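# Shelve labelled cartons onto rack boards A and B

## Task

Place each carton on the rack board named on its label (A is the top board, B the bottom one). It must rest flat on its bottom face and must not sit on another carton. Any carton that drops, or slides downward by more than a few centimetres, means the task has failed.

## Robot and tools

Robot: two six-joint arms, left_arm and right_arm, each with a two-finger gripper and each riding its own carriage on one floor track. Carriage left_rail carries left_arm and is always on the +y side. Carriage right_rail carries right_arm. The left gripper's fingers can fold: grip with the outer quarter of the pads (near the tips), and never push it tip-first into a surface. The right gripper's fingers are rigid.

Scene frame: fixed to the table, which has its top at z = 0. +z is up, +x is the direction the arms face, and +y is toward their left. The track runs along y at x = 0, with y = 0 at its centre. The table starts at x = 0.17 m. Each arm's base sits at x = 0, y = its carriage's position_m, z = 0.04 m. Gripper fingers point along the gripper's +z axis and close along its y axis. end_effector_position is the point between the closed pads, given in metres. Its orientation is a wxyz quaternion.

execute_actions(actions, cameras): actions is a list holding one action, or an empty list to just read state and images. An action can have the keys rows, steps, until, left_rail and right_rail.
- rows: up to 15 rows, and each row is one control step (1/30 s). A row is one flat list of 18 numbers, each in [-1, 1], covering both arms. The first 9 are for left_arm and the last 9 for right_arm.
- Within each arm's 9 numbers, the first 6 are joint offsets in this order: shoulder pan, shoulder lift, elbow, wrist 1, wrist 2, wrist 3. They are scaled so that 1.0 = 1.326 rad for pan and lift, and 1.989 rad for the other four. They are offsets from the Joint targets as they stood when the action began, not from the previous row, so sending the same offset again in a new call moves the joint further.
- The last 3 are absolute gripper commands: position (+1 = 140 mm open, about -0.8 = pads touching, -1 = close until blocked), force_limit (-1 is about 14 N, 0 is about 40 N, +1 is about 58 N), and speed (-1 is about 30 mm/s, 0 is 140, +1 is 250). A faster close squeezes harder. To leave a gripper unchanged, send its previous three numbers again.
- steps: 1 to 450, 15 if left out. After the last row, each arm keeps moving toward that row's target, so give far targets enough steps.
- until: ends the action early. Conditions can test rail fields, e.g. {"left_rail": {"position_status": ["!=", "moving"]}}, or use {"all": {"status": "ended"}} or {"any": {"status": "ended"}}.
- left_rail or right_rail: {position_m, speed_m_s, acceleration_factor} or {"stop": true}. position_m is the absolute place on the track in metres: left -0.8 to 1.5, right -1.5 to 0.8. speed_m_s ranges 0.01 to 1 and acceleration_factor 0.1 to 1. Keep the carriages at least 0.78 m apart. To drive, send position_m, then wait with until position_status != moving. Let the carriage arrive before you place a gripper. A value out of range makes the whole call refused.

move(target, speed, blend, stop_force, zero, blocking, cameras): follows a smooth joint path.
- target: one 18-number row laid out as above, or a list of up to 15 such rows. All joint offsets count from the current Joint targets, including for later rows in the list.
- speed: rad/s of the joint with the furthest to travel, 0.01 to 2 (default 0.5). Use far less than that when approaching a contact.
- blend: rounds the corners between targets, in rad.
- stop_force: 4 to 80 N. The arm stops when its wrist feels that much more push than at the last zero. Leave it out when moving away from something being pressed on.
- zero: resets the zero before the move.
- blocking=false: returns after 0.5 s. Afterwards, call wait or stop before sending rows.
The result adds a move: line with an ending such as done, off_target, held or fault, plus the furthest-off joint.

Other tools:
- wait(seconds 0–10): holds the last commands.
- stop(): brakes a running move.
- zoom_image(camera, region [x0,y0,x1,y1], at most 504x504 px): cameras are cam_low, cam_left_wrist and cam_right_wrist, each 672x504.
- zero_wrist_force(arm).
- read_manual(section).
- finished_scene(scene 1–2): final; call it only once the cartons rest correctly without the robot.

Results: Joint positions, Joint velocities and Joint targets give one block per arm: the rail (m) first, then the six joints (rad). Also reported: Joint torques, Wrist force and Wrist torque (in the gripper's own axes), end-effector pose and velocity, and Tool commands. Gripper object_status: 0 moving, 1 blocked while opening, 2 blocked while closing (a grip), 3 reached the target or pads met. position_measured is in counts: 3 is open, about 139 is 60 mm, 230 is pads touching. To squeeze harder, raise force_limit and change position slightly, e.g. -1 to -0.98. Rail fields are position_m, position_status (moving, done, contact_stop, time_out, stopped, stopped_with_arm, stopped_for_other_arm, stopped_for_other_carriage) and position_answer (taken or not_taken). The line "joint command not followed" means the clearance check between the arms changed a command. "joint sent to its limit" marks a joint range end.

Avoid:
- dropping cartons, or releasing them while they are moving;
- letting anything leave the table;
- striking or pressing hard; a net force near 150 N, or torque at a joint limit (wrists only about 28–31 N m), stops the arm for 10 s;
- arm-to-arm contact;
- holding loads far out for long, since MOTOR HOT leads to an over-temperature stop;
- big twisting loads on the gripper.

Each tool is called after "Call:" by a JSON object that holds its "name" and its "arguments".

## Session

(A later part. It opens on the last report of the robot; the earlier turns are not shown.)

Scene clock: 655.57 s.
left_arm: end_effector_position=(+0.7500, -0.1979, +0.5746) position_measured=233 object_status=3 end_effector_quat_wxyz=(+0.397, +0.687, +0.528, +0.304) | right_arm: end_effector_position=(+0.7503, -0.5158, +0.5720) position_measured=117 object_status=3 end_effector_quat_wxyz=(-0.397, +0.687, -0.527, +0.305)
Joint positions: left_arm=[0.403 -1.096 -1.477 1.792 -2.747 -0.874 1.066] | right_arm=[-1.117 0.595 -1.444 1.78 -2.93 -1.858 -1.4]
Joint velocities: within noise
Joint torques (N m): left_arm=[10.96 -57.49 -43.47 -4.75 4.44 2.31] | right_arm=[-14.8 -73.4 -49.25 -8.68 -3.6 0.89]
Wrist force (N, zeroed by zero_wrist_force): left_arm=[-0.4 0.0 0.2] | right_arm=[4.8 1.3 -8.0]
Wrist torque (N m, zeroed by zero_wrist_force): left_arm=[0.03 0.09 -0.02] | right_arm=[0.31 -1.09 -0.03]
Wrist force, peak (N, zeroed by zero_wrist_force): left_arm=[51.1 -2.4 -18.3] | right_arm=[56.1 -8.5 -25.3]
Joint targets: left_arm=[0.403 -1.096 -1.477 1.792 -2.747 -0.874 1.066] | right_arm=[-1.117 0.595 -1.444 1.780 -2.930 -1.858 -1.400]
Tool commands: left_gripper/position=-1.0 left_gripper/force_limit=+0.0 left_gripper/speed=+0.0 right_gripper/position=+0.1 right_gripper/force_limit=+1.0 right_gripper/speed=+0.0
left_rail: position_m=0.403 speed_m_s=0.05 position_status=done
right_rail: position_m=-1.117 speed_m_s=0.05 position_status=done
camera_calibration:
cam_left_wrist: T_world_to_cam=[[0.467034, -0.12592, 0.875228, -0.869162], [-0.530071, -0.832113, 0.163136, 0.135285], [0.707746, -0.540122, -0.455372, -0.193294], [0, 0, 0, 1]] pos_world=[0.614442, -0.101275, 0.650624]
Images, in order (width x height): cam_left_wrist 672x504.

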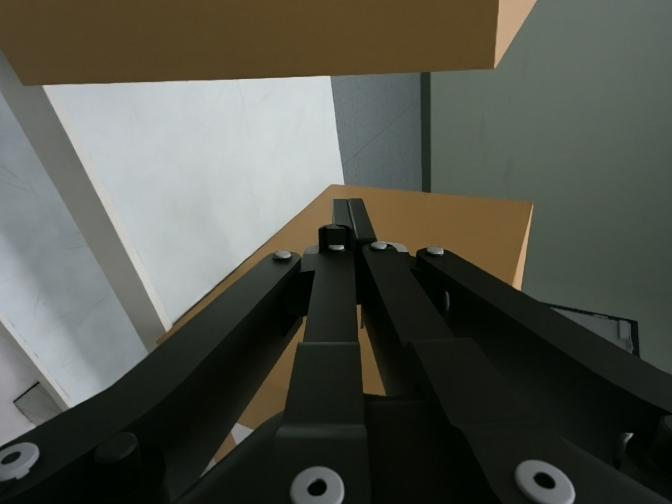

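Call:
{"name": "move", "arguments": {"target": [[-0.08543,-0.08326,0.02351,0.06637,0.04154,-0.05147,-1,0,0,0.05449,-0.07751,0.025,0.03356,-0.0309,0.02011,0.1,1,0],[-0.18087,-0.15346,0.05899,0.12838,0.08459,-0.12052,-1,0,0,0.11959,-0.13678,0.06272,0.04484,-0.06745,0.04538,0.1,1,0],[-0.31426,-0.23403,0.08713,0.251,0.13475,-0.24162,-1,0,0,0.21821,-0.20049,0.09813,0.07081,-0.12178,0.08706,0.1,1,0]], "speed": 0.25, "blend": 0.03, "cameras": ["cam_left_wrist","cam_right_wrist"]}}

Call:
{"name": "execute_actions", "arguments": {"actions": [{"rows":[[0,-0.25,0,0.4,0,0,-1,0,0,0,-0.25,0,0.4,0,0,0.1,1,0]],"left_rail":{"position_m":0.28,"speed_m_s":0.3,"acceleration_factor":0.3},"right_rail":{"position_m":-1.28,"speed_m_s":0.3,"acceleration_factor":0.3},"steps":75}], "cameras": ["cam_left_wrist","cam_right_wrist"]}}

Scene clock: 671.53 s.
left_arm: end_effector_position=(+0.4897, -0.1989, +0.6052) position_measured=233 object_status=3 end_effector_quat_wxyz=(+0.397, +0.687, +0.527, +0.304) | right_arm: end_effector_position=(+0.4903, -0.5159, +0.6047) position_measured=117 object_status=3 end_effector_quat_wxyz=(-0.396, +0.687, -0.527, +0.305)
Joint positions: left_arm=[0.403 -1.513 -1.787 1.965 -2.248 -0.606 0.585] | right_arm=[-1.117 0.884 -1.71 1.975 -2.789 -2.1 -1.227]
Joint velocities: within noise
Joint torques (N m): left_arm=[-15.38 -52.45 -43.15 -0.85 5.27 -2.31] | right_arm=[9.52 -50.46 -35.22 -0.92 -4.51 2.85]
Wrist force (N, zeroed by zero_wrist_force): left_arm=[-0.2 -0.5 -0.2] | right_arm=[5.1 2.3 -8.3]
Wrist torque (N m, zeroed by zero_wrist_force): left_arm=[-0.06 0.03 -0.01] | right_arm=[0.50 -1.08 -0.03]
Wrist force, peak (N, zeroed by zero_wrist_force): left_arm=[1.4 0.5 2.2] | right_arm=[4.4 2.8 -9.3]
Joint targets: left_arm=[0.403 -1.513 -1.787 1.965 -2.248 -0.606 0.585] | right_arm=[-1.117 0.884 -1.710 1.975 -2.789 -2.100 -1.227]
left_rail: position_m=0.403 speed_m_s=0.05 position_status=done
right_rail: position_m=-1.117 speed_m_s=0.05 position_status=done
move: done
camera_calibration:
cam_left_wrist: T_world_to_cam=[[0.467327, -0.127191, 0.874887, -0.774605], [-0.530769, -0.831774, 0.162591, -0.00773764], [0.707029, -0.540346, -0.45622, 0.00518849], [0, 0, 0, 1]] pos_world=[0.354218, -0.102155, 0.681317]
cam_right_wrist: T_world_to_cam=[[-0.499445, -0.111016, -0.859203, 0.714163], [-0.492774, 0.852101, 0.176346, 0.576285], [0.71255, 0.511468, -0.480284, 0.381013], [0, 0, 0, 1]] pos_world=[0.369173, -0.606645, 0.69498]
Images, in order (width x height): cam_left_wrist 672x504, cam_right_wrist 672x504.

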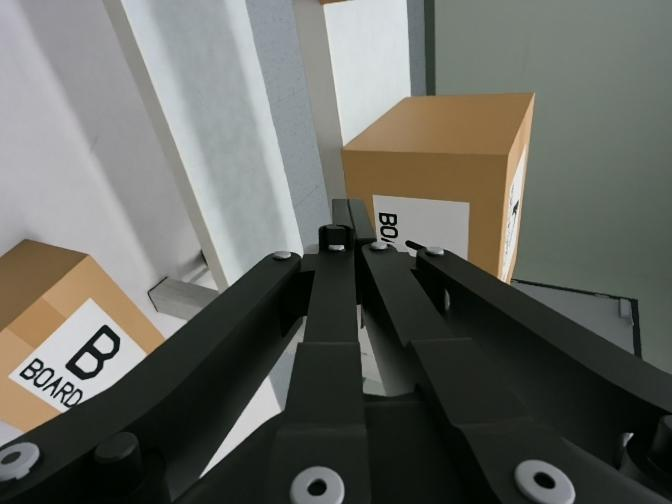

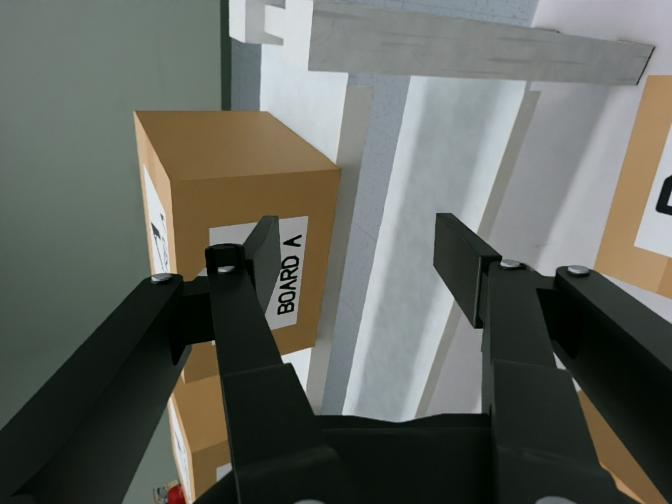

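Scene clock: 674.23 s.
left_arm: end_effector_position=(+0.4896, -0.3219, +0.6052) position_measured=233 object_status=3 end_effector_quat_wxyz=(+0.397, +0.687, +0.527, +0.304) | right_arm: end_effector_position=(+0.4902, -0.6789, +0.6047) position_measured=117 object_status=3 end_effector_quat_wxyz=(-0.396, +0.687, -0.527, +0.305)
Joint positions: left_arm=[0.28 -1.513 -1.787 1.965 -2.248 -0.606 0.585] | right_arm=[-1.28 0.884 -1.71 1.975 -2.789 -2.1 -1.227]
Joint velocities: within noise
Joint torques (N m): left_arm=[-5.5 -27.83 -49.34 -1.57 4.79 -2.4] | right_arm=[9.7 -34.63 -41.24 -1.4 -3.31 2.86]
Wrist force (N, zeroed by zero_wrist_force): left_arm=[-0.1 0.0 0.1] | right_arm=[4.6 2.2 -8.3]
Wrist torque (N m, zeroed by zero_wrist_force): left_arm=[0.02 0.02 -0.01] | right_arm=[0.49 -0.98 -0.04]
Wrist force, peak (N, zeroed by zero_wrist_force): left_arm=[0.8 -0.1 -0.3] | right_arm=[5.3 2.5 -8.7]
Joint targets: left_arm=[0.280 -1.513 -1.787 1.965 -2.248 -0.606 0.585] | right_arm=[-1.280 0.884 -1.710 1.975 -2.789 -2.100 -1.227]
left_rail: position_m=0.280 speed_m_s=0.30 position_status=done
right_rail: position_m=-1.280 speed_m_s=0.30 position_status=done
joint command not followed: on one or more control steps a check withheld the commanded joint targets of the left arm, and it was not sent them on those steps.
cause: while a carriage moves, is told to move, or has just stopped, the clearance check judges arm commands more strictly, and it could not pass these joint targets: it found too little room between the arms, or a fault had stopped an arm; next, move the arms while the carriages stand.
joint command not followed: on one or more control steps a check withheld the commanded joint targets of the right arm, and it was not sent them on those steps.
cause: while a carriage moves, is told to move, or has just stopped, the clearance check judges arm commands more strictly, and it could not pass these joint targets: it found too little room between the arms, or a fault had stopped an arm; next, move the arms while the carriages stand.
camera_calibration:
cam_left_wrist: T_world_to_cam=[[0.467309, -0.12718, 0.874898, -0.790219], [-0.530788, -0.83176, 0.162601, -0.110078], [0.707026, -0.540371, -0.456195, -0.0612348], [0, 0, 0, 1]] pos_world=[0.354143, -0.225148, 0.681325]
cam_right_wrist: T_world_to_cam=[[-0.499427, -0.111007, -0.859215, 0.696044], [-0.492786, 0.852093, 0.17635, 0.715139], [0.712555, 0.511483, -0.480261, 0.464448], [0, 0, 0, 1]] pos_world=[0.369089, -0.769657, 0.694993]
Images, in order (width x height): cam_left_wrist 672x504, cam_right_wrist 672x504.

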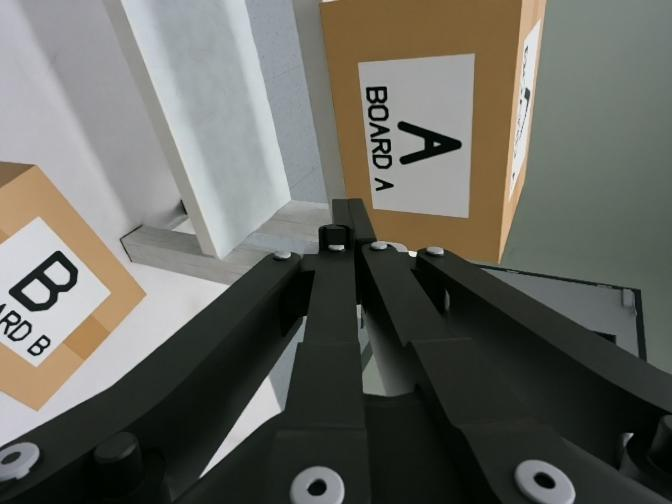

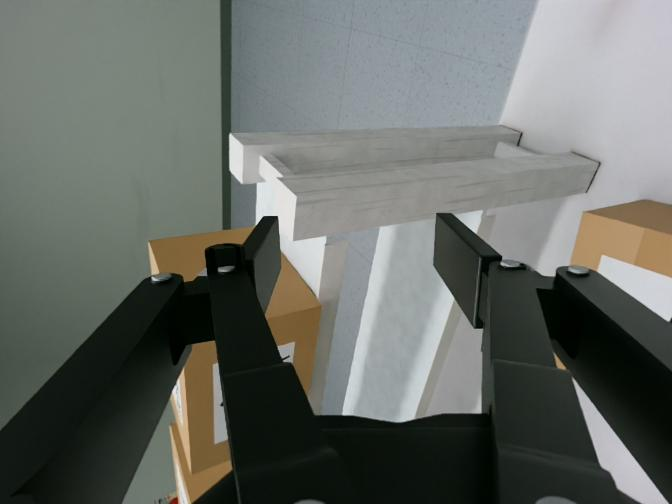

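Both A's are good. Look down now.

Call:
{"name": "move", "arguments": {"target": [0,-0.25,0,0.4,0,0,-1,0,0,0,-0.25,0,0.4,0,0,0.1,1,0], "speed": 0.4, "cameras": ["cam_left_wrist","cam_right_wrist"]}}

Scene clock: 680.77 s.
left_arm: end_effector_position=(+0.4748, -0.0656, +0.6416) position_measured=233 object_status=3 end_effector_quat_wxyz=(+0.222, +0.764, +0.448, +0.408) | right_arm: end_effector_position=(+0.3385, -0.8638, +0.6011) position_measured=117 object_status=3 end_effector_quat_wxyz=(-0.187, +0.784, -0.517, +0.290)
Joint positions: left_arm=[0.28 -1.513 -2.119 1.965 -1.452 -0.606 0.585] | right_arm=[-1.28 0.884 -2.041 1.975 -1.994 -2.1 -1.227]
Joint velocities: within noise
Joint torques (N m): left_arm=[11.59 -21.51 -61.43 -0.26 3.09 -2.01] | right_arm=[4.93 -22.3 -53.29 -0.79 -0.79 2.72]
Wrist force (N, zeroed by zero_wrist_force): left_arm=[-0.4 -0.3 0.0] | right_arm=[4.7 1.7 -9.1]
Wrist torque (N m, zeroed by zero_wrist_force): left_arm=[-0.14 -0.04 0.16] | right_arm=[0.58 -1.01 0.16]
Wrist force, peak (N, zeroed by zero_wrist_force): left_arm=[-1.1 -0.4 0.6] | right_arm=[5.4 2.4 -9.7]
Joint targets: left_arm=[0.280 -1.513 -2.119 1.965 -1.452 -0.606 0.585] | right_arm=[-1.280 0.884 -2.041 1.975 -1.994 -2.100 -1.227]
left_rail: position_m=0.280 speed_m_s=0.30 position_status=done
right_rail: position_m=-1.280 speed_m_s=0.30 position_status=done
move: done
camera_calibration:
cam_left_wrist: T_world_to_cam=[[0.488972, -0.501782, 0.713527, -0.713884], [-0.531458, -0.820008, -0.212462, 0.331051], [0.691707, -0.275322, -0.667637, 0.264674], [0, 0, 0, 1]] pos_world=[0.341932, -0.0138794, 0.756417]
cam_right_wrist: T_world_to_cam=[[-0.716261, -0.375394, -0.588259, 0.278819], [-0.465961, 0.884801, 0.00272065, 0.922148], [0.519471, 0.276054, -0.808668, 0.724745], [0, 0, 0, 1]] pos_world=[0.252908, -0.911319, 0.747587]
Images, in order (width x height): cam_left_wrist 672x504, cam_right_wrist 672x504.

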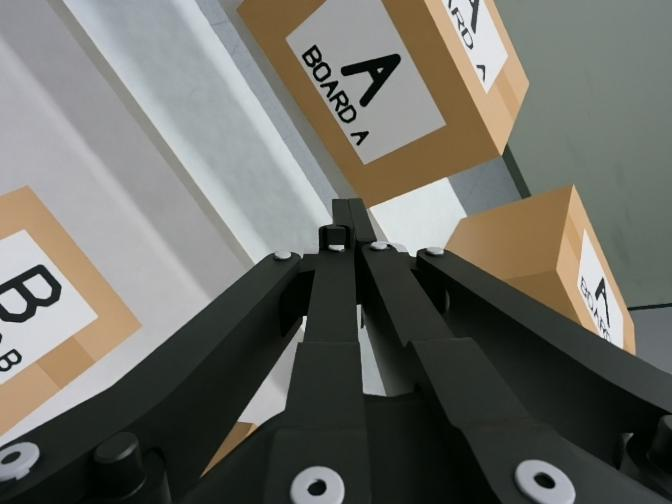

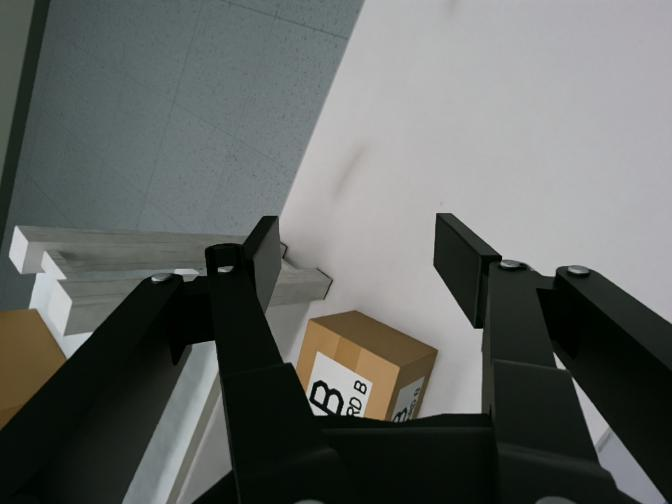

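Call:
{"name": "execute_actions", "arguments": {"actions": [{"left_rail":{"position_m":0.315,"speed_m_s":0.3,"acceleration_factor":0.3},"right_rail":{"position_m":-1.28,"speed_m_s":0.3,"acceleration_factor":0.3},"steps":30}], "cameras": []}}

Call:
{"name": "move", "arguments": {"target": [[0,0.25,0,-0.4,0,0,-1,0,0,0,0.25,0,-0.4,0,0,0.1,1,0],[0,0.3206,0.10674,-0.55368,0,0,-1,0,0,0,0.33847,0.0965,-0.55534,0,0,0.1,1,0],[0,0.53164,0.19769,-0.78533,0,0,-1,0,0,0,0.56404,0.17048,-0.7797,0,0,0.1,1,0]], "speed": 0.4, "blend": 0.04, "cameras": ["cam_left_wrist","cam_right_wrist"]}}

Scene clock: 725.10 s.
left_arm: end_effector_position=(+0.4748, -0.0305, +0.6416) position_measured=233 object_status=3 end_effector_quat_wxyz=(+0.222, +0.764, +0.448, +0.408) | right_arm: end_effector_position=(+0.3385, -0.8638, +0.6011) position_measured=117 object_status=3 end_effector_quat_wxyz=(-0.187, +0.784, -0.517, +0.290)
Joint positions: left_arm=[0.315 -1.513 -2.119 1.965 -1.452 -0.606 0.585] | right_arm=[-1.28 0.884 -2.041 1.975 -1.994 -2.1 -1.227]
Joint velocities: within noise
Joint torques (N m): left_arm=[9.59 -18.87 -62.28 -1.25 2.03 -1.99] | right_arm=[3.7 -22.19 -52.59 -1.36 1.29 2.31]
Wrist force (N, zeroed by zero_wrist_force): left_arm=[-0.6 -0.3 0.3] | right_arm=[4.7 1.4 -8.8]
Wrist torque (N m, zeroed by zero_wrist_force): left_arm=[-0.12 -0.01 0.16] | right_arm=[0.49 -1.00 0.16]
Wrist force, peak (N, zeroed by zero_wrist_force): left_arm=[-1.0 -0.5 -0.2] | right_arm=[5.0 1.4 -9.3]
Joint targets: left_arm=[0.315 -1.513 -2.119 1.965 -1.452 -0.606 0.585] | right_arm=[-1.280 0.884 -2.041 1.975 -1.994 -2.100 -1.227]
Tool commands: left_gripper/position=-1.0 left_gripper/force_limit=+0.0 left_gripper/speed=+0.0 right_gripper/position=+0.1 right_gripper/force_limit=+1.0 right_gripper/speed=+0.0
left_rail: position_m=0.315 speed_m_s=0.30 position_status=done
right_rail: position_m=-1.280 speed_m_s=0.30 position_status=done
No camera images: "cameras" was empty.

Scene clock: 729.60 s.
left_arm: end_effector_position=(+0.4896, -0.2869, +0.2500) position_measured=233 object_status=3 end_effector_quat_wxyz=(+0.397, +0.687, +0.527, +0.304) | right_arm: end_effector_position=(+0.4900, -0.6790, +0.2499) position_measured=117 object_status=3 end_effector_quat_wxyz=(-0.396, +0.687, -0.527, +0.305)
Joint positions: left_arm=[0.315 -1.513 -1.414 2.358 -3.014 -0.606 0.585] | right_arm=[-1.28 0.884 -1.294 2.314 -3.544 -2.1 -1.227]
Joint velocities: within noise
Joint torques (N m): left_arm=[9.37 -27.16 -22.9 -8.54 0.05 -1.82] | right_arm=[0.98 -39.15 -17.25 -9.94 1.74 2.31]
Wrist force (N, zeroed by zero_wrist_force): left_arm=[-0.1 -0.3 -0.1] | right_arm=[4.1 2.1 -7.8]
Wrist torque (N m, zeroed by zero_wrist_force): left_arm=[-0.05 0.00 0.00] | right_arm=[0.44 -0.89 -0.04]
Wrist force, peak (N, zeroed by zero_wrist_force): left_arm=[0.2 -2.0 0.7] | right_arm=[5.7 2.2 -9.3]
Joint targets: left_arm=[0.315 -1.513 -1.414 2.358 -3.014 -0.606 0.585] | right_arm=[-1.280 0.884 -1.293 2.314 -3.544 -2.100 -1.227]
left_rail: position_m=0.315 speed_m_s=0.30 position_status=done
right_rail: position_m=-1.280 speed_m_s=0.30 position_status=done
move: done
camera_calibration:
cam_left_wrist: T_world_to_cam=[[0.467322, -0.127361, 0.874865, -0.475072], [-0.530776, -0.831801, 0.16243, -0.0231709], [0.707027, -0.540264, -0.456319, -0.204286], [0, 0, 0, 1]] pos_world=[0.354148, -0.190148, 0.326168]
cam_right_wrist: T_world_to_cam=[[-0.499569, -0.111178, -0.85911, 0.391042], [-0.492762, 0.852125, 0.176266, 0.777817], [0.712472, 0.511393, -0.480479, 0.294296], [0, 0, 0, 1]] pos_world=[0.368953, -0.769823, 0.340249]
Images, in order (width x height): cam_left_wrist 672x504, cam_right_wrist 672x504.

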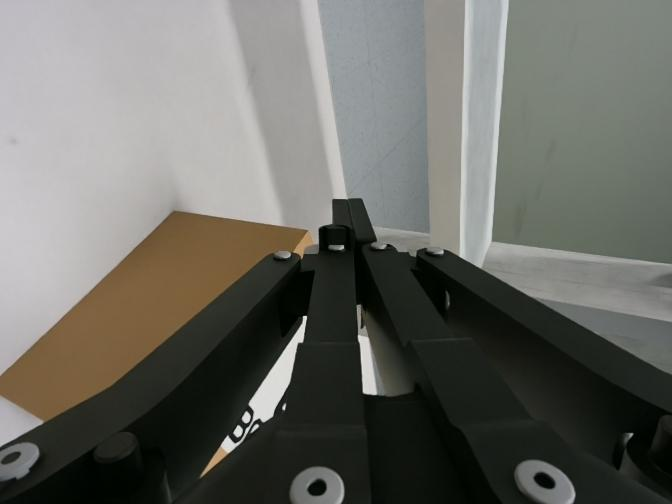

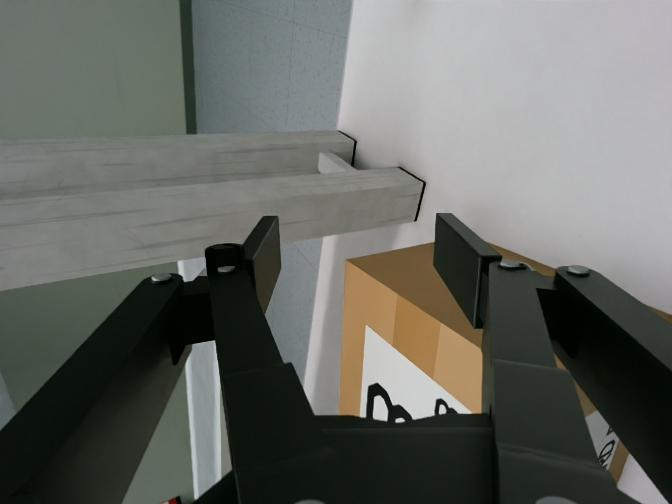

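Call:
{"name": "move", "arguments": {"target": [-0.02796,0.26064,0.02973,-0.17874,0.00872,-0.02965,-1,0,0,-0.02113,0.26874,-0.00245,-0.1813,0.01161,-0.00903,0.1,1,0], "speed": 0.2, "cameras": ["cam_left_wrist","cam_right_wrist"]}}

Call:
{"name": "zero_wrist_force", "arguments": {"arm": "left_arm"}}

Call:
{"name": "zero_wrist_force", "arguments": {"arm": "right_arm"}}

Call:
{"name": "execute_actions", "arguments": {"actions": [{"left_rail":{"position_m":0.265,"speed_m_s":0.08,"acceleration_factor":0.1},"right_rail":{"position_m":-1.22,"speed_m_s":0.08,"acceleration_factor":0.1},"steps":60}], "cameras": []}}

Call:
{"name": "execute_actions", "arguments": {"actions": [{"left_rail":{"position_m":0.258,"speed_m_s":0.02},"right_rail":{"position_m":-1.213,"speed_m_s":0.02},"steps":45}], "cameras": ["cam_left_wrist","cam_right_wrist"]}}

Scene clock: 742.37 s.
left_arm: end_effector_position=(+0.4699, -0.2866, +0.0820) position_measured=233 object_status=3 end_effector_quat_wxyz=(+0.397, +0.687, +0.527, +0.304) | right_arm: end_effector_position=(+0.5099, -0.6788, +0.0820) position_measured=117 object_status=3 end_effector_quat_wxyz=(-0.396, +0.687, -0.527, +0.304)
Joint positions: left_arm=[0.315 -1.55 -1.068 2.417 -3.369 -0.589 0.526] | right_arm=[-1.28 0.856 -0.937 2.31 -3.905 -2.077 -1.245]
Joint velocities: within noise
Joint torques (N m): left_arm=[-15.29 -39.39 -4.46 -8.82 5.49 -2.31] | right_arm=[-14.84 -56.24 -19.4 -9.94 2.72 -2.4]
Wrist force (N, zeroed by zero_wrist_force): left_arm=[-0.3 0.0 0.2] | right_arm=[4.2 1.5 -7.9]
Wrist torque (N m, zeroed by zero_wrist_force): left_arm=[0.00 0.07 0.01] | right_arm=[0.36 -0.91 0.00]
Wrist force, peak (N, zeroed by zero_wrist_force): left_arm=[0.1 1.1 -0.5] | right_arm=[4.3 1.0 -8.5]
Joint targets: left_arm=[0.315 -1.550 -1.068 2.417 -3.370 -0.589 0.526] | right_arm=[-1.280 0.856 -0.937 2.310 -3.905 -2.077 -1.245]
left_rail: position_m=0.315 speed_m_s=0.30 position_status=done
right_rail: position_m=-1.280 speed_m_s=0.30 position_status=done
move: done
camera_calibration:
cam_left_wrist: T_world_to_cam=[[0.467152, -0.127616, 0.874919, -0.318873], [-0.530521, -0.832067, 0.1619, -0.00624528], [0.70733, -0.539795, -0.456405, -0.266875], [0, 0, 0, 1]] pos_world=[0.334417, -0.189947, 0.158196]
cam_right_wrist: T_world_to_cam=[[-0.499807, -0.110644, -0.859041, 0.257226], [-0.492586, 0.852106, 0.176845, 0.81688], [0.712427, 0.51154, -0.48039, 0.199454], [0, 0, 0, 1]] pos_world=[0.388851, -0.769637, 0.172322]
Images, in order (width x height): cam_left_wrist 672x504, cam_right_wrist 672x504.

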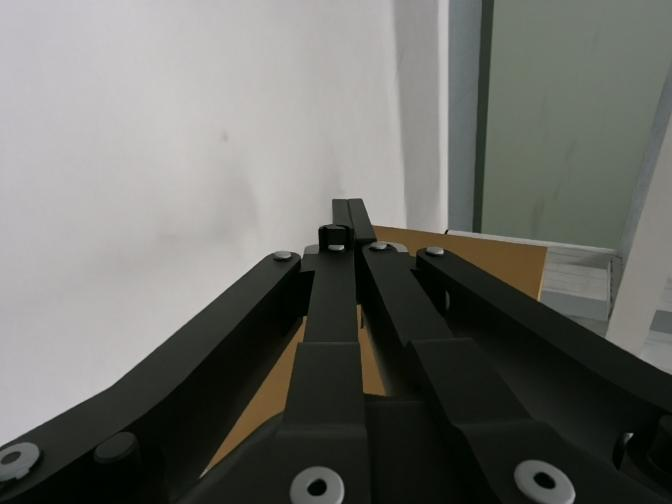

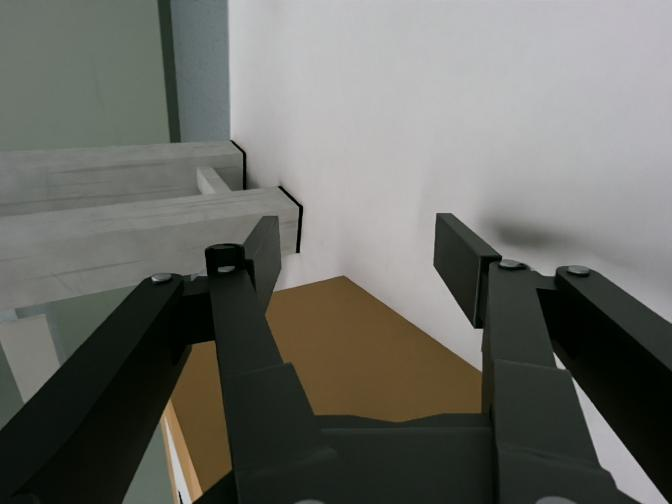

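Wrist force sensor zeroed.

Wrist force sensor zeroed.

Scene clock: 744.57 s.
left_arm: end_effector_position=(+0.4699, -0.3365, +0.0819) position_measured=233 object_status=3 end_effector_quat_wxyz=(+0.397, +0.687, +0.527, +0.304) | right_arm: end_effector_position=(+0.5099, -0.6189, +0.0819) position_measured=117 object_status=3 end_effector_quat_wxyz=(-0.396, +0.687, -0.527, +0.304)
Joint positions: left_arm=[0.265 -1.55 -1.068 2.417 -3.37 -0.589 0.526] | right_arm=[-1.22 0.856 -0.937 2.31 -3.905 -2.077 -1.245]
Joint velocities: within noise
Joint torques (N m): left_arm=[-15.31 -43.15 -22.91 -7.81 4.9 -1.99] | right_arm=[-11.93 -57.92 -14.07 -8.75 2.36 -2.55]
Wrist force (N, zeroed by zero_wrist_force): left_arm=[0.0 0.1 0.0] | right_arm=[-0.1 -0.2 -0.2]
Wrist torque (N m, zeroed by zero_wrist_force): left_arm=[0.03 0.00 0.00] | right_arm=[-0.04 0.02 0.00]
Wrist force, peak (N, zeroed by zero_wrist_force): left_arm=[0.6 -0.3 -0.4] | right_arm=[0.5 0.1 -0.2]
Joint targets: left_arm=[0.265 -1.550 -1.068 2.417 -3.370 -0.589 0.526] | right_arm=[-1.220 0.856 -0.937 2.310 -3.905 -2.077 -1.245]
Tool commands: left_gripper/position=-1.0 left_gripper/force_limit=+0.0 left_gripper/speed=+0.0 right_gripper/position=+0.1 right_gripper/force_limit=+1.0 right_gripper/speed=+0.0
left_rail: position_m=0.265 speed_m_s=0.08 position_status=done
right_rail: position_m=-1.220 speed_m_s=0.08 position_status=done
No camera images: "cameras" was empty.

Scene clock: 746.27 s.
left_arm: end_effector_position=(+0.4699, -0.3435, +0.0819) position_measured=233 object_status=3 end_effector_quat_wxyz=(+0.397, +0.687, +0.527, +0.304) | right_arm: end_effector_position=(+0.5099, -0.6118, +0.0819) position_measured=117 object_status=3 end_effector_quat_wxyz=(-0.396, +0.687, -0.527, +0.304)
Joint positions: left_arm=[0.258 -1.55 -1.068 2.417 -3.37 -0.589 0.526] | right_arm=[-1.213 0.856 -0.937 2.31 -3.905 -2.077 -1.245]
Joint velocities: within noise
Joint torques (N m): left_arm=[-11.81 -47.46 -26.4 -7.46 4.58 -2.32] | right_arm=[-7.8 -66.72 -9.08 -8.21 2.47 -2.09]
Wrist force (N, zeroed by zero_wrist_force): left_arm=[0.2 0.0 -0.2] | right_arm=[5.2 3.5 1.0]
Wrist torque (N m, zeroed by zero_wrist_force): left_arm=[0.04 -0.03 0.00] | right_arm=[-0.18 0.14 0.16]
Wrist force, peak (N, zeroed by zero_wrist_force): left_arm=[0.4 -0.3 -0.2] | right_arm=[5.7 3.9 0.9]
Joint targets: left_arm=[0.258 -1.550 -1.068 2.417 -3.370 -0.589 0.526] | right_arm=[-1.213 0.856 -0.937 2.310 -3.905 -2.077 -1.245]
Tool commands: left_gripper/position=-1.0 left_gripper/force_limit=+0.0 left_gripper/speed=+0.0 right_gripper/position=+0.1 right_gripper/force_limit=+1.0 right_gripper/speed=+0.0
left_rail: position_m=0.258 speed_m_s=0.02 position_status=done
right_rail: position_m=-1.213 speed_m_s=0.02 position_status=done
camera_calibration:
cam_left_wrist: T_world_to_cam=[[0.467152, -0.127642, 0.874915, -0.326049], [-0.530524, -0.83207, 0.161877, -0.0536273], [0.707328, -0.539785, -0.45642, -0.297655], [0, 0, 0, 1]] pos_world=[0.334404, -0.246909, 0.15809]
cam_right_wrist: T_world_to_cam=[[-0.499829, -0.110664, -0.859025, 0.264527], [-0.492575, 0.852115, 0.176834, 0.759823], [0.712419, 0.511521, -0.480422, 0.165121], [0, 0, 0, 1]] pos_world=[0.388853, -0.702646, 0.172201]
Images, in order (width x height): cam_left_wrist 672x504, cam_right_wrist 672x504.

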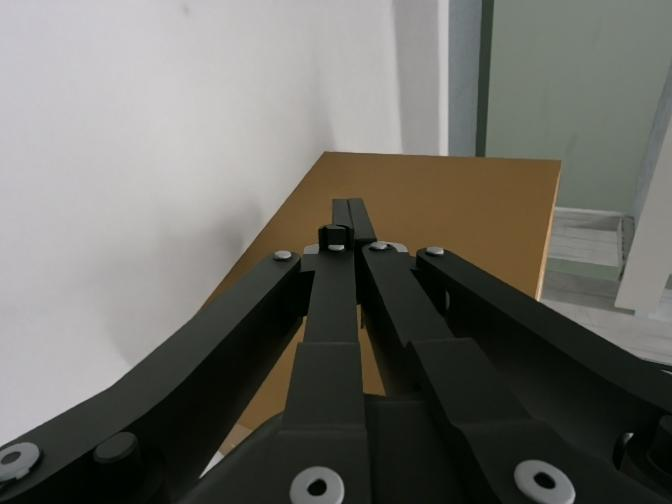

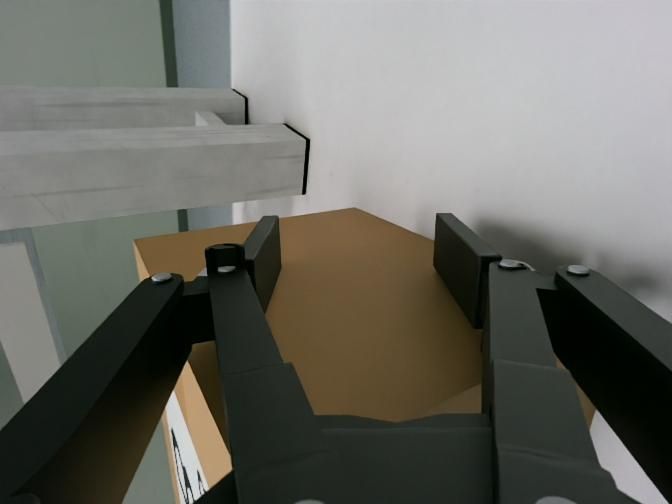

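Call:
{"name": "execute_actions", "arguments": {"actions": [{"left_rail":{"position_m":0.252,"speed_m_s":0.02},"steps":40}], "cameras": []}}

Call:
{"name": "execute_actions", "arguments": {"actions": [{"left_rail":{"position_m":0.249,"speed_m_s":0.02},"steps":30}], "cameras": []}}

Scene clock: 752.20 s.
left_arm: end_effector_position=(+0.4699, -0.3495, +0.0819) position_measured=233 object_status=3 end_effector_quat_wxyz=(+0.397, +0.687, +0.527, +0.304) | right_arm: end_effector_position=(+0.5099, -0.6119, +0.0819) position_measured=117 object_status=3 end_effector_quat_wxyz=(-0.396, +0.687, -0.527, +0.304)
Joint positions: left_arm=[0.252 -1.55 -1.068 2.417 -3.37 -0.589 0.526] | right_arm=[-1.213 0.856 -0.937 2.31 -3.905 -2.077 -1.245]
Joint velocities: within noise
Joint torques (N m): left_arm=[-8.54 -52.6 -24.14 -5.73 -1.94 -1.98] | right_arm=[1.1 -81.12 -19.9 -6.19 2.21 0.35]
Wrist force (N, zeroed by zero_wrist_force): left_arm=[20.4 -3.3 -3.9] | right_arm=[12.0 2.6 -4.9]
Wrist torque (N m, zeroed by zero_wrist_force): left_arm=[0.06 0.67 -0.09] | right_arm=[-0.20 -0.60 -0.57]
Wrist force, peak (N, zeroed by zero_wrist_force): left_arm=[20.4 -3.3 -3.9] | right_arm=[12.5 3.5 -4.6]
Joint targets: left_arm=[0.252 -1.550 -1.068 2.417 -3.370 -0.589 0.526] | right_arm=[-1.213 0.856 -0.937 2.310 -3.905 -2.077 -1.245]
Tool commands: left_gripper/position=-1.0 left_gripper/force_limit=+0.0 left_gripper/speed=+0.0 right_gripper/position=+0.1 right_gripper/force_limit=+1.0 right_gripper/speed=+0.0
left_rail: position_m=0.252 speed_m_s=0.02 position_status=done
right_rail: position_m=-1.213 speed_m_s=0.02 position_status=done
No camera images: "cameras" was empty.

Scene clock: 753.40 s.
left_arm: end_effector_position=(+0.4699, -0.3525, +0.0819) position_measured=233 object_status=3 end_effector_quat_wxyz=(+0.397, +0.687, +0.527, +0.304) | right_arm: end_effector_position=(+0.5099, -0.6119, +0.0819) position_measured=117 object_status=3 end_effector_quat_wxyz=(-0.396, +0.687, -0.527, +0.304)
Joint positions: left_arm=[0.249 -1.55 -1.068 2.417 -3.37 -0.589 0.526] | right_arm=[-1.213 0.856 -0.937 2.31 -3.905 -2.077 -1.245]
Joint velocities: within noise
Joint torques (N m): left_arm=[-5.44 -54.56 -57.6 -5.13 -2.11 -2.4] | right_arm=[3.03 -80.23 -33.03 -5.42 2.32 1.58]
Wrist force (N, zeroed by zero_wrist_force): left_arm=[35.6 -12.5 -2.9] | right_arm=[32.5 6.0 -9.8]
Wrist torque (N m, zeroed by zero_wrist_force): left_arm=[0.29 1.36 -0.05] | right_arm=[-0.20 -1.00 -0.69]
Wrist force, peak (N, zeroed by zero_wrist_force): left_arm=[35.9 -11.9 -3.2] | right_arm=[32.5 6.0 -9.8]
Joint targets: left_arm=[0.249 -1.550 -1.068 2.417 -3.370 -0.589 0.526] | right_arm=[-1.213 0.856 -0.937 2.310 -3.905 -2.077 -1.245]
Tool commands: left_gripper/position=-1.0 left_gripper/force_limit=+0.0 left_gripper/speed=+0.0 right_gripper/position=+0.1 right_gripper/force_limit=+1.0 right_gripper/speed=+0.0
left_rail: position_m=0.249 speed_m_s=0.02 position_status=done
right_rail: position_m=-1.213 speed_m_s=0.02 position_status=done
No camera images: "cameras" was empty.

Call:
{"name": "execute_actions", "arguments": {"actions": [{"left_rail":{"position_m":0.248,"speed_m_s":0.02},"steps":30}], "cameras": []}}

Call:
{"name": "move", "arguments": {"target": [0.02834,0.01345,-0.00941,-0.0243,-0.00864,0.02992,-1,0,0,0.02134,-0.00393,0.00833,-0.00112,-0.01167,0.00939,0.1,1,0], "speed": 0.03, "cameras": ["cam_left_wrist","cam_right_wrist"]}}

Scene clock: 762.63 s.
left_arm: end_effector_position=(+0.4699, -0.3535, +0.0819) position_measured=233 object_status=3 end_effector_quat_wxyz=(+0.397, +0.687, +0.527, +0.304) | right_arm: end_effector_position=(+0.5099, -0.6119, +0.0819) position_measured=117 object_status=3 end_effector_quat_wxyz=(-0.396, +0.687, -0.527, +0.304)
Joint positions: left_arm=[0.248 -1.55 -1.068 2.417 -3.37 -0.589 0.526] | right_arm=[-1.213 0.856 -0.937 2.31 -3.905 -2.077 -1.245]
Joint velocities: within noise
Joint torques (N m): left_arm=[-9.78 -61.38 -53.79 -6.69 -1.68 -1.96] | right_arm=[13.71 -80.25 -34.33 -3.61 9.14 1.58]
Wrist force (N, zeroed by zero_wrist_force): left_arm=[40.6 -14.9 -4.8] | right_arm=[39.3 6.0 -8.8]
Wrist torque (N m, zeroed by zero_wrist_force): left_arm=[0.37 1.53 -0.03] | right_arm=[-0.21 -0.74 -0.32]
Wrist force, peak (N, zeroed by zero_wrist_force): left_arm=[40.9 -15.5 -4.7] | right_arm=[40.0 7.0 -8.7]
Joint targets: left_arm=[0.248 -1.550 -1.068 2.417 -3.370 -0.589 0.526] | right_arm=[-1.213 0.856 -0.937 2.310 -3.905 -2.077 -1.245]
Tool commands: left_gripper/position=-1.0 left_gripper/force_limit=+0.0 left_gripper/speed=+0.0 right_gripper/position=+0.1 right_gripper/force_limit=+1.0 right_gripper/speed=+0.0
left_rail: position_m=0.248 speed_m_s=0.02 position_status=done
right_rail: position_m=-1.213 speed_m_s=0.02 position_status=done
No camera images: "cameras" was empty.

Scene clock: 764.93 s.
left_arm: end_effector_position=(+0.4899, -0.3535, +0.0819) position_measured=233 object_status=3 end_effector_quat_wxyz=(+0.397, +0.687, +0.527, +0.304) | right_arm: end_effector_position=(+0.4900, -0.6119, +0.0820) position_measured=117 object_status=3 end_effector_quat_wxyz=(-0.396, +0.687, -0.527, +0.304)
Joint positions: left_arm=[0.248 -1.513 -1.05 2.398 -3.418 -0.606 0.586] | right_arm=[-1.213 0.884 -0.942 2.326 -3.907 -2.1 -1.226]
Joint velocities: within noise
Joint torques (N m): left_arm=[-20.46 -66.04 -87.52 -24.72 -6.53 2.05] | right_arm=[53.53 -83.09 -31.66 -11.26 11.68 0.03]
Wrist force (N, zeroed by zero_wrist_force): left_arm=[69.6 -29.1 -10.0] | right_arm=[74.3 3.3 -12.9]
Wrist torque (N m, zeroed by zero_wrist_force): left_arm=[0.78 2.56 0.12] | right_arm=[0.45 1.35 3.02]
Wrist force, peak (N, zeroed by zero_wrist_force): left_arm=[69.7 -29.1 -9.7] | right_arm=[74.3 3.3 -12.9]
Joint targets: left_arm=[0.248 -1.513 -1.050 2.398 -3.418 -0.606 0.586] | right_arm=[-1.213 0.884 -0.942 2.326 -3.907 -2.100 -1.226]
left_rail: position_m=0.248 speed_m_s=0.02 position_status=done
right_rail: position_m=-1.213 speed_m_s=0.02 position_status=done
move: done
camera_calibration:
cam_left_wrist: T_world_to_cam=[[0.467137, -0.127668, 0.874919, -0.336667], [-0.530544, -0.832061, 0.161854, -0.0513393], [0.707323, -0.539792, -0.45642, -0.31718], [0, 0, 0, 1]] pos_world=[0.35438, -0.25691, 0.158099]
cam_right_wrist: T_world_to_cam=[[-0.499699, -0.110633, -0.859105, 0.254553], [-0.492579, 0.852124, 0.176775, 0.750057], [0.712507, 0.511512, -0.480301, 0.179359], [0, 0, 0, 1]] pos_world=[0.368868, -0.702724, 0.172242]
Images, in order (width x height): cam_left_wrist 672x504, cam_right_wrist 672x504.

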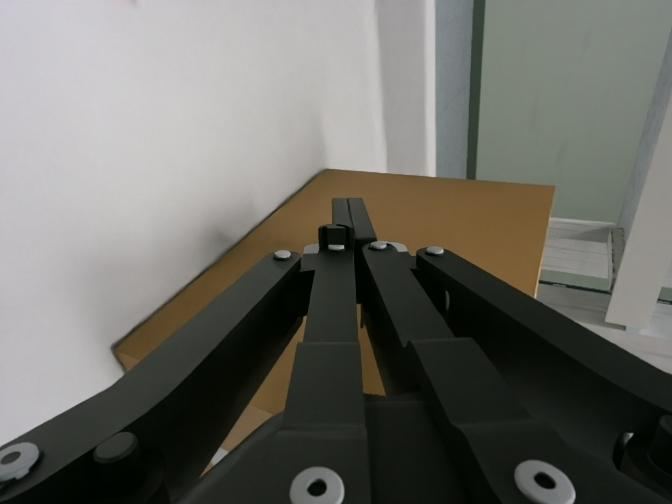

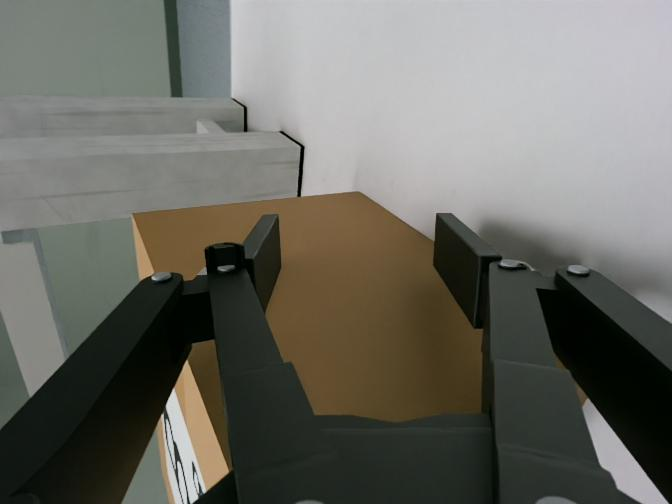

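Call:
{"name": "execute_actions", "arguments": {"actions": [{"left_rail":{"position_m":0.2486,"speed_m_s":0.02},"right_rail":{"position_m":-1.2136},"steps":40}], "cameras": []}}

Call:
{"name": "move", "arguments": {"target": [0,-0.03667,0.00056,0.02389,0,0,-1,0,0,0,-0.03444,0.00218,0.02078,0,0,0.1,1,0], "speed": 0.03, "cameras": ["cam_left_wrist"]}}

Scene clock: 775.00 s.
left_arm: end_effector_position=(+0.4899, -0.3529, +0.0819) position_measured=233 object_status=3 end_effector_quat_wxyz=(+0.397, +0.687, +0.527, +0.304) | right_arm: end_effector_position=(+0.4899, -0.6125, +0.0820) position_measured=117 object_status=3 end_effector_quat_wxyz=(-0.396, +0.687, -0.527, +0.304)
Joint positions: left_arm=[0.249 -1.513 -1.05 2.398 -3.418 -0.606 0.586] | right_arm=[-1.214 0.884 -0.942 2.326 -3.907 -2.1 -1.226]
Joint velocities: within noise
Joint torques (N m): left_arm=[-25.89 -70.71 -56.73 -19.29 0.43 2.23] | right_arm=[28.43 -82.55 -38.67 -8.97 12.14 0.12]
Wrist force (N, zeroed by zero_wrist_force): left_arm=[59.9 -25.3 -8.2] | right_arm=[63.3 3.2 -10.9]
Wrist torque (N m, zeroed by zero_wrist_force): left_arm=[0.67 2.15 0.11] | right_arm=[0.37 1.18 2.57]
Wrist force, peak (N, zeroed by zero_wrist_force): left_arm=[70.5 -29.0 -10.0] | right_arm=[74.5 3.7 -13.0]
Joint targets: left_arm=[0.249 -1.513 -1.050 2.398 -3.418 -0.606 0.586] | right_arm=[-1.214 0.884 -0.942 2.326 -3.907 -2.100 -1.226]
Tool commands: left_gripper/position=-1.0 left_gripper/force_limit=+0.0 left_gripper/speed=+0.0 right_gripper/position=+0.1 right_gripper/force_limit=+1.0 right_gripper/speed=+0.0
left_rail: position_m=0.249 speed_m_s=0.02 position_status=done
right_rail: position_m=-1.214 speed_m_s=0.02 position_status=done
No camera images: "cameras" was empty.

Scene clock: 776.93 s.
left_arm: end_effector_position=(+0.4900, -0.3530, +0.1027) position_measured=233 object_status=3 end_effector_quat_wxyz=(+0.397, +0.687, +0.527, +0.304) | right_arm: end_effector_position=(+0.4900, -0.6124, +0.1027) position_measured=117 object_status=3 end_effector_quat_wxyz=(-0.396, +0.687, -0.527, +0.304)
Joint positions: left_arm=[0.249 -1.513 -1.099 2.399 -3.37 -0.606 0.586] | right_arm=[-1.214 0.884 -0.988 2.33 -3.866 -2.1 -1.226]
Joint velocities: within noise
Joint torques (N m): left_arm=[-27.6 -105.07 -62.16 -8.89 0.79 2.5] | right_arm=[22.91 -79.04 -30.34 -2.53 12.31 0.08]
Wrist force (N, zeroed by zero_wrist_force): left_arm=[62.2 -26.9 -8.2] | right_arm=[66.0 4.9 -10.8]
Wrist torque (N m, zeroed by zero_wrist_force): left_arm=[0.69 2.31 0.12] | right_arm=[0.48 1.18 2.65]
Wrist force, peak (N, zeroed by zero_wrist_force): left_arm=[64.4 -26.6 -8.9] | right_arm=[67.8 4.8 -11.4]
Joint targets: left_arm=[0.249 -1.513 -1.099 2.399 -3.370 -0.606 0.586] | right_arm=[-1.214 0.884 -0.988 2.331 -3.866 -2.100 -1.226]
left_rail: position_m=0.249 speed_m_s=0.02 position_status=done
right_rail: position_m=-1.214 speed_m_s=0.02 position_status=done
move: done
camera_calibration:
cam_left_wrist: T_world_to_cam=[[0.467139, -0.127659, 0.87492, -0.354774], [-0.530558, -0.832049, 0.161873, -0.0542556], [0.707312, -0.539813, -0.456412, -0.307495], [0, 0, 0, 1]] pos_world=[0.354438, -0.256423, 0.178837]
Images, in order (width x height): cam_left_wrist 672x504.

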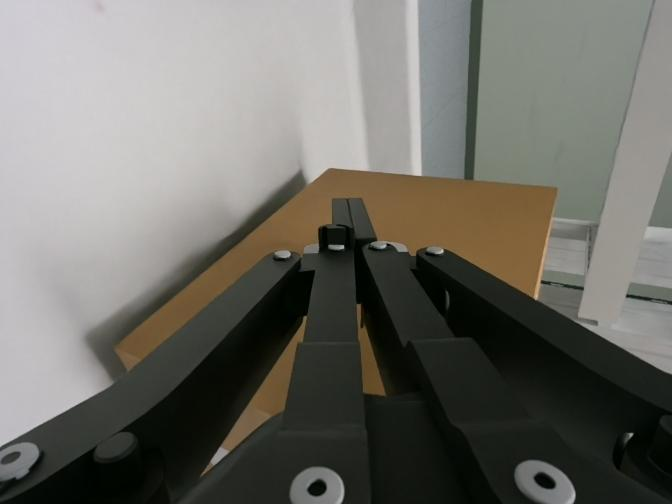

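Call:
{"name": "move", "arguments": {"target": [[0,-0.10827,-0.00308,0.07533,0,0,-1,0,0,0,-0.10264,0.00139,0.06662,0,0,0.1,1,0],[0,-0.23759,-0.02051,0.17898,0,0,-1,0,0,0,-0.23008,-0.00851,0.16147,0,0,0.1,1,0]], "speed": 0.06, "blend": 0.02, "cameras": ["cam_left_wrist"]}}

Scene clock: 945.37 s.
left_arm: end_effector_position=(+0.4900, -0.3544, +0.1892) position_measured=233 object_status=3 end_effector_quat_wxyz=(+0.397, +0.687, +0.527, +0.304) | right_arm: end_effector_position=(+0.4929, -0.6158, +0.1860) position_measured=117 object_status=3 end_effector_quat_wxyz=(-0.395, +0.684, -0.529, +0.310)
Joint positions: left_arm=[0.248 -1.513 -1.291 2.383 -3.162 -0.606 0.586] | right_arm=[-1.214 0.883 -1.163 2.33 -3.69 -2.113 -1.226]
Joint velocities: within noise
Joint torques (N m): left_arm=[-35.27 -84.72 -60.49 -11.14 1.7 1.3] | right_arm=[29.78 -55.73 -41.78 -5.28 6.43 -0.14]
Wrist force (N, zeroed by zero_wrist_force): left_arm=[45.4 -21.0 -5.9] | right_arm=[48.2 5.1 -6.1]
Wrist torque (N m, zeroed by zero_wrist_force): left_arm=[0.48 1.72 0.11] | right_arm=[0.28 0.91 1.93]
Wrist force, peak (N, zeroed by zero_wrist_force): left_arm=[78.6 -31.4 -11.5] | right_arm=[82.7 3.0 -14.8]
Joint targets: left_arm=[0.249 -1.513 -1.291 2.384 -3.162 -0.606 0.586] | right_arm=[-1.214 0.883 -1.163 2.330 -3.690 -2.113 -1.226]
Tool commands: left_gripper/position=-1.0 left_gripper/force_limit=+0.0 left_gripper/speed=+0.0 right_gripper/position=+0.098039 right_gripper/force_limit=+1.0 right_gripper/speed=+0.003922
TORQUE FAULT: the external load on joint 6 (wrist 2) of the right arm reached its load limit, and that arm stopped for 10 seconds. A torque fault puts only its own arm into a fault stop. That arm's remaining commands of this call were not run. Before the stop ended, the hold on joint 6 (wrist 2) of that arm was turned back by 0.7 degrees, the way its load pushed it. That arm's target is now where it stood when the stop ended, not its last command. That arm keeps its grip as last carried out and accepts commands again: back off and push less far. That arm stops again whenever a joint's load reaches its limit.
left_rail: position_m=0.248 position_m_goal=0.249 speed_m_s=0.02 position_status=done
right_rail: position_m=-1.214 speed_m_s=0.02 position_status=done
move: fault (right_arm), off_target (left_arm; braked at the fault stop of right_arm); path passed 1 of 2 targets; left_arm: the wrist 1 is farthest, 0.148 rad from its target; right_arm: the wrist 1 is farthest, 0.145 rad from its target
camera_calibration:
cam_left_wrist: T_world_to_cam=[[0.467149, -0.127691, 0.87491, -0.430661], [-0.530579, -0.832038, 0.161863, -0.0693581], [0.707289, -0.539822, -0.456436, -0.268791], [0, 0, 0, 1]] pos_world=[0.354496, -0.2578, 0.26533]
Images, in order (width x height): cam_left_wrist 672x504.

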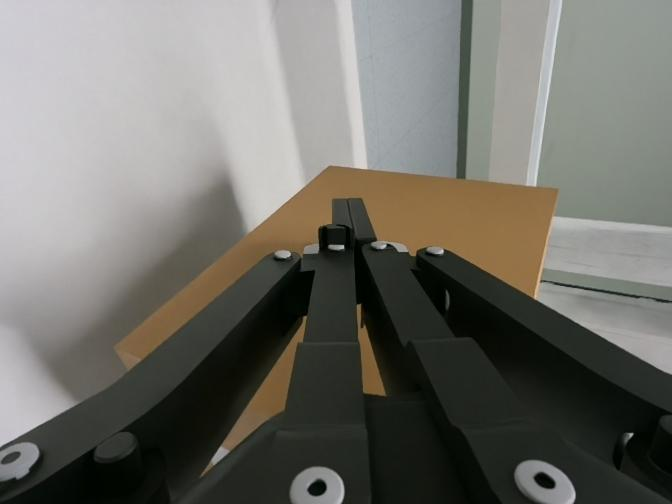

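Call:
{"name": "move", "arguments": {"target": [0,-0.0336,-0.0028,0.0248,0,0,-1,0,0,0,-0.0387,-0.001,0.0264,0,0,0.1,1,0], "speed": 0.03, "cameras": []}}

Scene clock: 956.97 s.
left_arm: end_effector_position=(+0.4900, -0.3530, +0.2100) position_measured=233 object_status=3 end_effector_quat_wxyz=(+0.397, +0.687, +0.527, +0.304) | right_arm: end_effector_position=(+0.4920, -0.6169, +0.2106) position_measured=117 object_status=3 end_effector_quat_wxyz=(-0.395, +0.684, -0.529, +0.310)
Joint positions: left_arm=[0.249 -1.513 -1.335 2.378 -3.113 -0.606 0.586] | right_arm=[-1.214 0.883 -1.214 2.328 -3.638 -2.113 -1.226]
Joint velocities: within noise
Joint torques (N m): left_arm=[-7.67 -85.07 -74.11 -5.67 1.53 1.44] | right_arm=[27.15 -70.95 -43.89 -1.82 13.47 -3.99]
Wrist force (N, zeroed by zero_wrist_force): left_arm=[35.1 -19.0 -3.7] | right_arm=[37.2 3.9 -4.3]
Wrist torque (N m, zeroed by zero_wrist_force): left_arm=[0.46 1.30 0.07] | right_arm=[0.07 0.79 1.50]
Wrist force, peak (N, zeroed by zero_wrist_force): left_arm=[44.9 -20.9 -5.6] | right_arm=[47.3 4.9 -6.0]
Joint targets: left_arm=[0.249 -1.513 -1.335 2.378 -3.113 -0.606 0.586] | right_arm=[-1.214 0.883 -1.214 2.328 -3.638 -2.113 -1.226]
left_rail: position_m=0.249 speed_m_s=0.02 position_status=done
right_rail: position_m=-1.214 speed_m_s=0.02 position_status=done
move: done
No camera images: "cameras" was empty.

Call:
{"name": "execute_actions", "arguments": {"actions": [{"left_rail":{"position_m":0.2477,"speed_m_s":0.02},"right_rail":{"position_m":-1.2127,"speed_m_s":0.02},"steps":45}], "cameras": []}}

Call:
{"name": "execute_actions", "arguments": {"actions": [], "cameras": ["cam_left_wrist"]}}

Scene clock: 963.70 s.
left_arm: end_effector_position=(+0.4900, -0.3539, +0.2100) position_measured=233 object_status=3 end_effector_quat_wxyz=(+0.397, +0.687, +0.527, +0.304) | right_arm: end_effector_position=(+0.4920, -0.6160, +0.2107) position_measured=117 object_status=3 end_effector_quat_wxyz=(-0.395, +0.684, -0.529, +0.310)
Joint positions: left_arm=[0.248 -1.513 -1.335 2.378 -3.113 -0.606 0.586] | right_arm=[-1.213 0.883 -1.214 2.328 -3.638 -2.113 -1.226]
Joint velocities: within noise
Joint torques (N m): left_arm=[-15.18 -81.54 -64.57 -11.6 1.62 1.11] | right_arm=[21.64 -63.61 -32.75 -2.69 20.77 -3.7]
Wrist force (N, zeroed by zero_wrist_force): left_arm=[49.2 -24.1 -6.7] | right_arm=[52.1 2.7 -7.2]
Wrist torque (N m, zeroed by zero_wrist_force): left_arm=[0.52 1.76 0.08] | right_arm=[0.22 1.05 2.13]
Wrist force, peak (N, zeroed by zero_wrist_force): left_arm=[49.6 -23.9 -6.6] | right_arm=[52.6 3.6 -7.1]
Joint targets: left_arm=[0.248 -1.513 -1.335 2.378 -3.113 -0.606 0.586] | right_arm=[-1.213 0.883 -1.214 2.328 -3.638 -2.113 -1.226]
Tool commands: left_gripper/position=-1.0 left_gripper/force_limit=+0.0 left_gripper/speed=+0.0 right_gripper/position=+0.1 right_gripper/force_limit=+1.0 right_gripper/speed=+0.0
left_rail: position_m=0.248 speed_m_s=0.02 position_status=done
right_rail: position_m=-1.213 speed_m_s=0.02 position_status=done
No camera images: "cameras" was empty.

Scene clock: 963.70 s.
left_arm: end_effector_position=(+0.4900, -0.3539, +0.2100) position_measured=233 object_status=3 end_effector_quat_wxyz=(+0.397, +0.687, +0.527, +0.304) | right_arm: end_effector_position=(+0.4920, -0.6160, +0.2107) position_measured=117 object_status=3 end_effector_quat_wxyz=(-0.395, +0.684, -0.529, +0.310)
Joint positions: left_arm=[0.248 -1.513 -1.335 2.378 -3.113 -0.606 0.586] | right_arm=[-1.213 0.883 -1.214 2.328 -3.638 -2.113 -1.226]
Joint velocities: within noise
Joint torques (N m): left_arm=[-15.18 -81.54 -64.57 -11.6 1.62 1.11] | right_arm=[21.64 -63.61 -32.75 -2.69 20.77 -3.7]
Wrist force (N, zeroed by zero_wrist_force): left_arm=[49.2 -24.1 -6.7] | right_arm=[52.1 2.7 -7.2]
Wrist torque (N m, zeroed by zero_wrist_force): left_arm=[0.52 1.76 0.08] | right_arm=[0.22 1.05 2.13]
Wrist force, peak (N, zeroed by zero_wrist_force): left_arm=[49.2 -24.1 -6.7] | right_arm=[52.1 2.7 -7.2]
Joint targets: left_arm=[0.248 -1.513 -1.335 2.378 -3.113 -0.606 0.586] | right_arm=[-1.213 0.883 -1.214 2.328 -3.638 -2.113 -1.226]
Tool commands: left_gripper/position=-1.0 left_gripper/force_limit=+0.0 left_gripper/speed=+0.0 right_gripper/position=+0.1 right_gripper/force_limit=+1.0 right_gripper/speed=+0.0
left_rail: position_m=0.248 speed_m_s=0.02 position_status=done
right_rail: position_m=-1.213 speed_m_s=0.02 position_status=done
camera_calibration:
cam_left_wrist: T_world_to_cam=[[0.467108, -0.127113, 0.875015, -0.448614], [-0.530557, -0.831953, 0.162369, -0.0723912], [0.707332, -0.54009, -0.456053, -0.25913], [0, 0, 0, 1]] pos_world=[0.354434, -0.257204, 0.286121]
Images, in order (width x height): cam_left_wrist 672x504.

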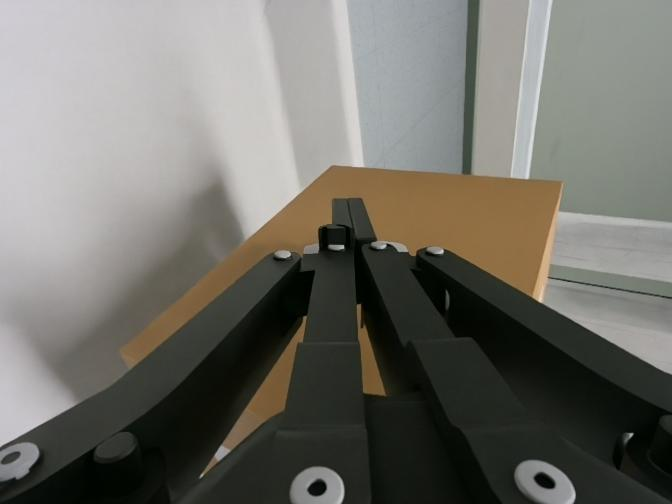

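Call:
{"name": "move", "arguments": {"target": [0,-0.0596,-0.00995,0.0498,0,0,-1,0,0,0,-0.05964,-0.007,0.04684,0,0,0.1,1,0], "speed": 0.05, "cameras": []}}

Scene clock: 973.03 s.
left_arm: end_effector_position=(+0.4899, -0.3537, +0.2501) position_measured=233 object_status=3 end_effector_quat_wxyz=(+0.397, +0.687, +0.527, +0.304) | right_arm: end_effector_position=(+0.4923, -0.6156, +0.2513) position_measured=117 object_status=3 end_effector_quat_wxyz=(-0.395, +0.684, -0.529, +0.310)
Joint positions: left_arm=[0.248 -1.513 -1.414 2.358 -3.014 -0.606 0.586] | right_arm=[-1.213 0.883 -1.293 2.314 -3.545 -2.113 -1.226]
Joint velocities: within noise
Joint torques (N m): left_arm=[-37.55 -80.36 -86.21 -7.49 0.04 0.32] | right_arm=[37.88 -65.24 -50.59 -2.48 22.8 -4.02]
Wrist force (N, zeroed by zero_wrist_force): left_arm=[45.9 -23.4 -5.5] | right_arm=[48.7 4.1 -6.2]
Wrist torque (N m, zeroed by zero_wrist_force): left_arm=[0.49 1.66 0.07] | right_arm=[0.29 1.05 1.94]
Wrist force, peak (N, zeroed by zero_wrist_force): left_arm=[53.4 -26.5 -7.2] | right_arm=[57.2 2.2 -7.9]
Joint targets: left_arm=[0.248 -1.513 -1.414 2.358 -3.014 -0.606 0.586] | right_arm=[-1.213 0.883 -1.293 2.314 -3.544 -2.113 -1.226]
left_rail: position_m=0.248 speed_m_s=0.02 position_status=done
right_rail: position_m=-1.213 speed_m_s=0.02 position_status=done
move: done
No camera images: "cameras" was empty.


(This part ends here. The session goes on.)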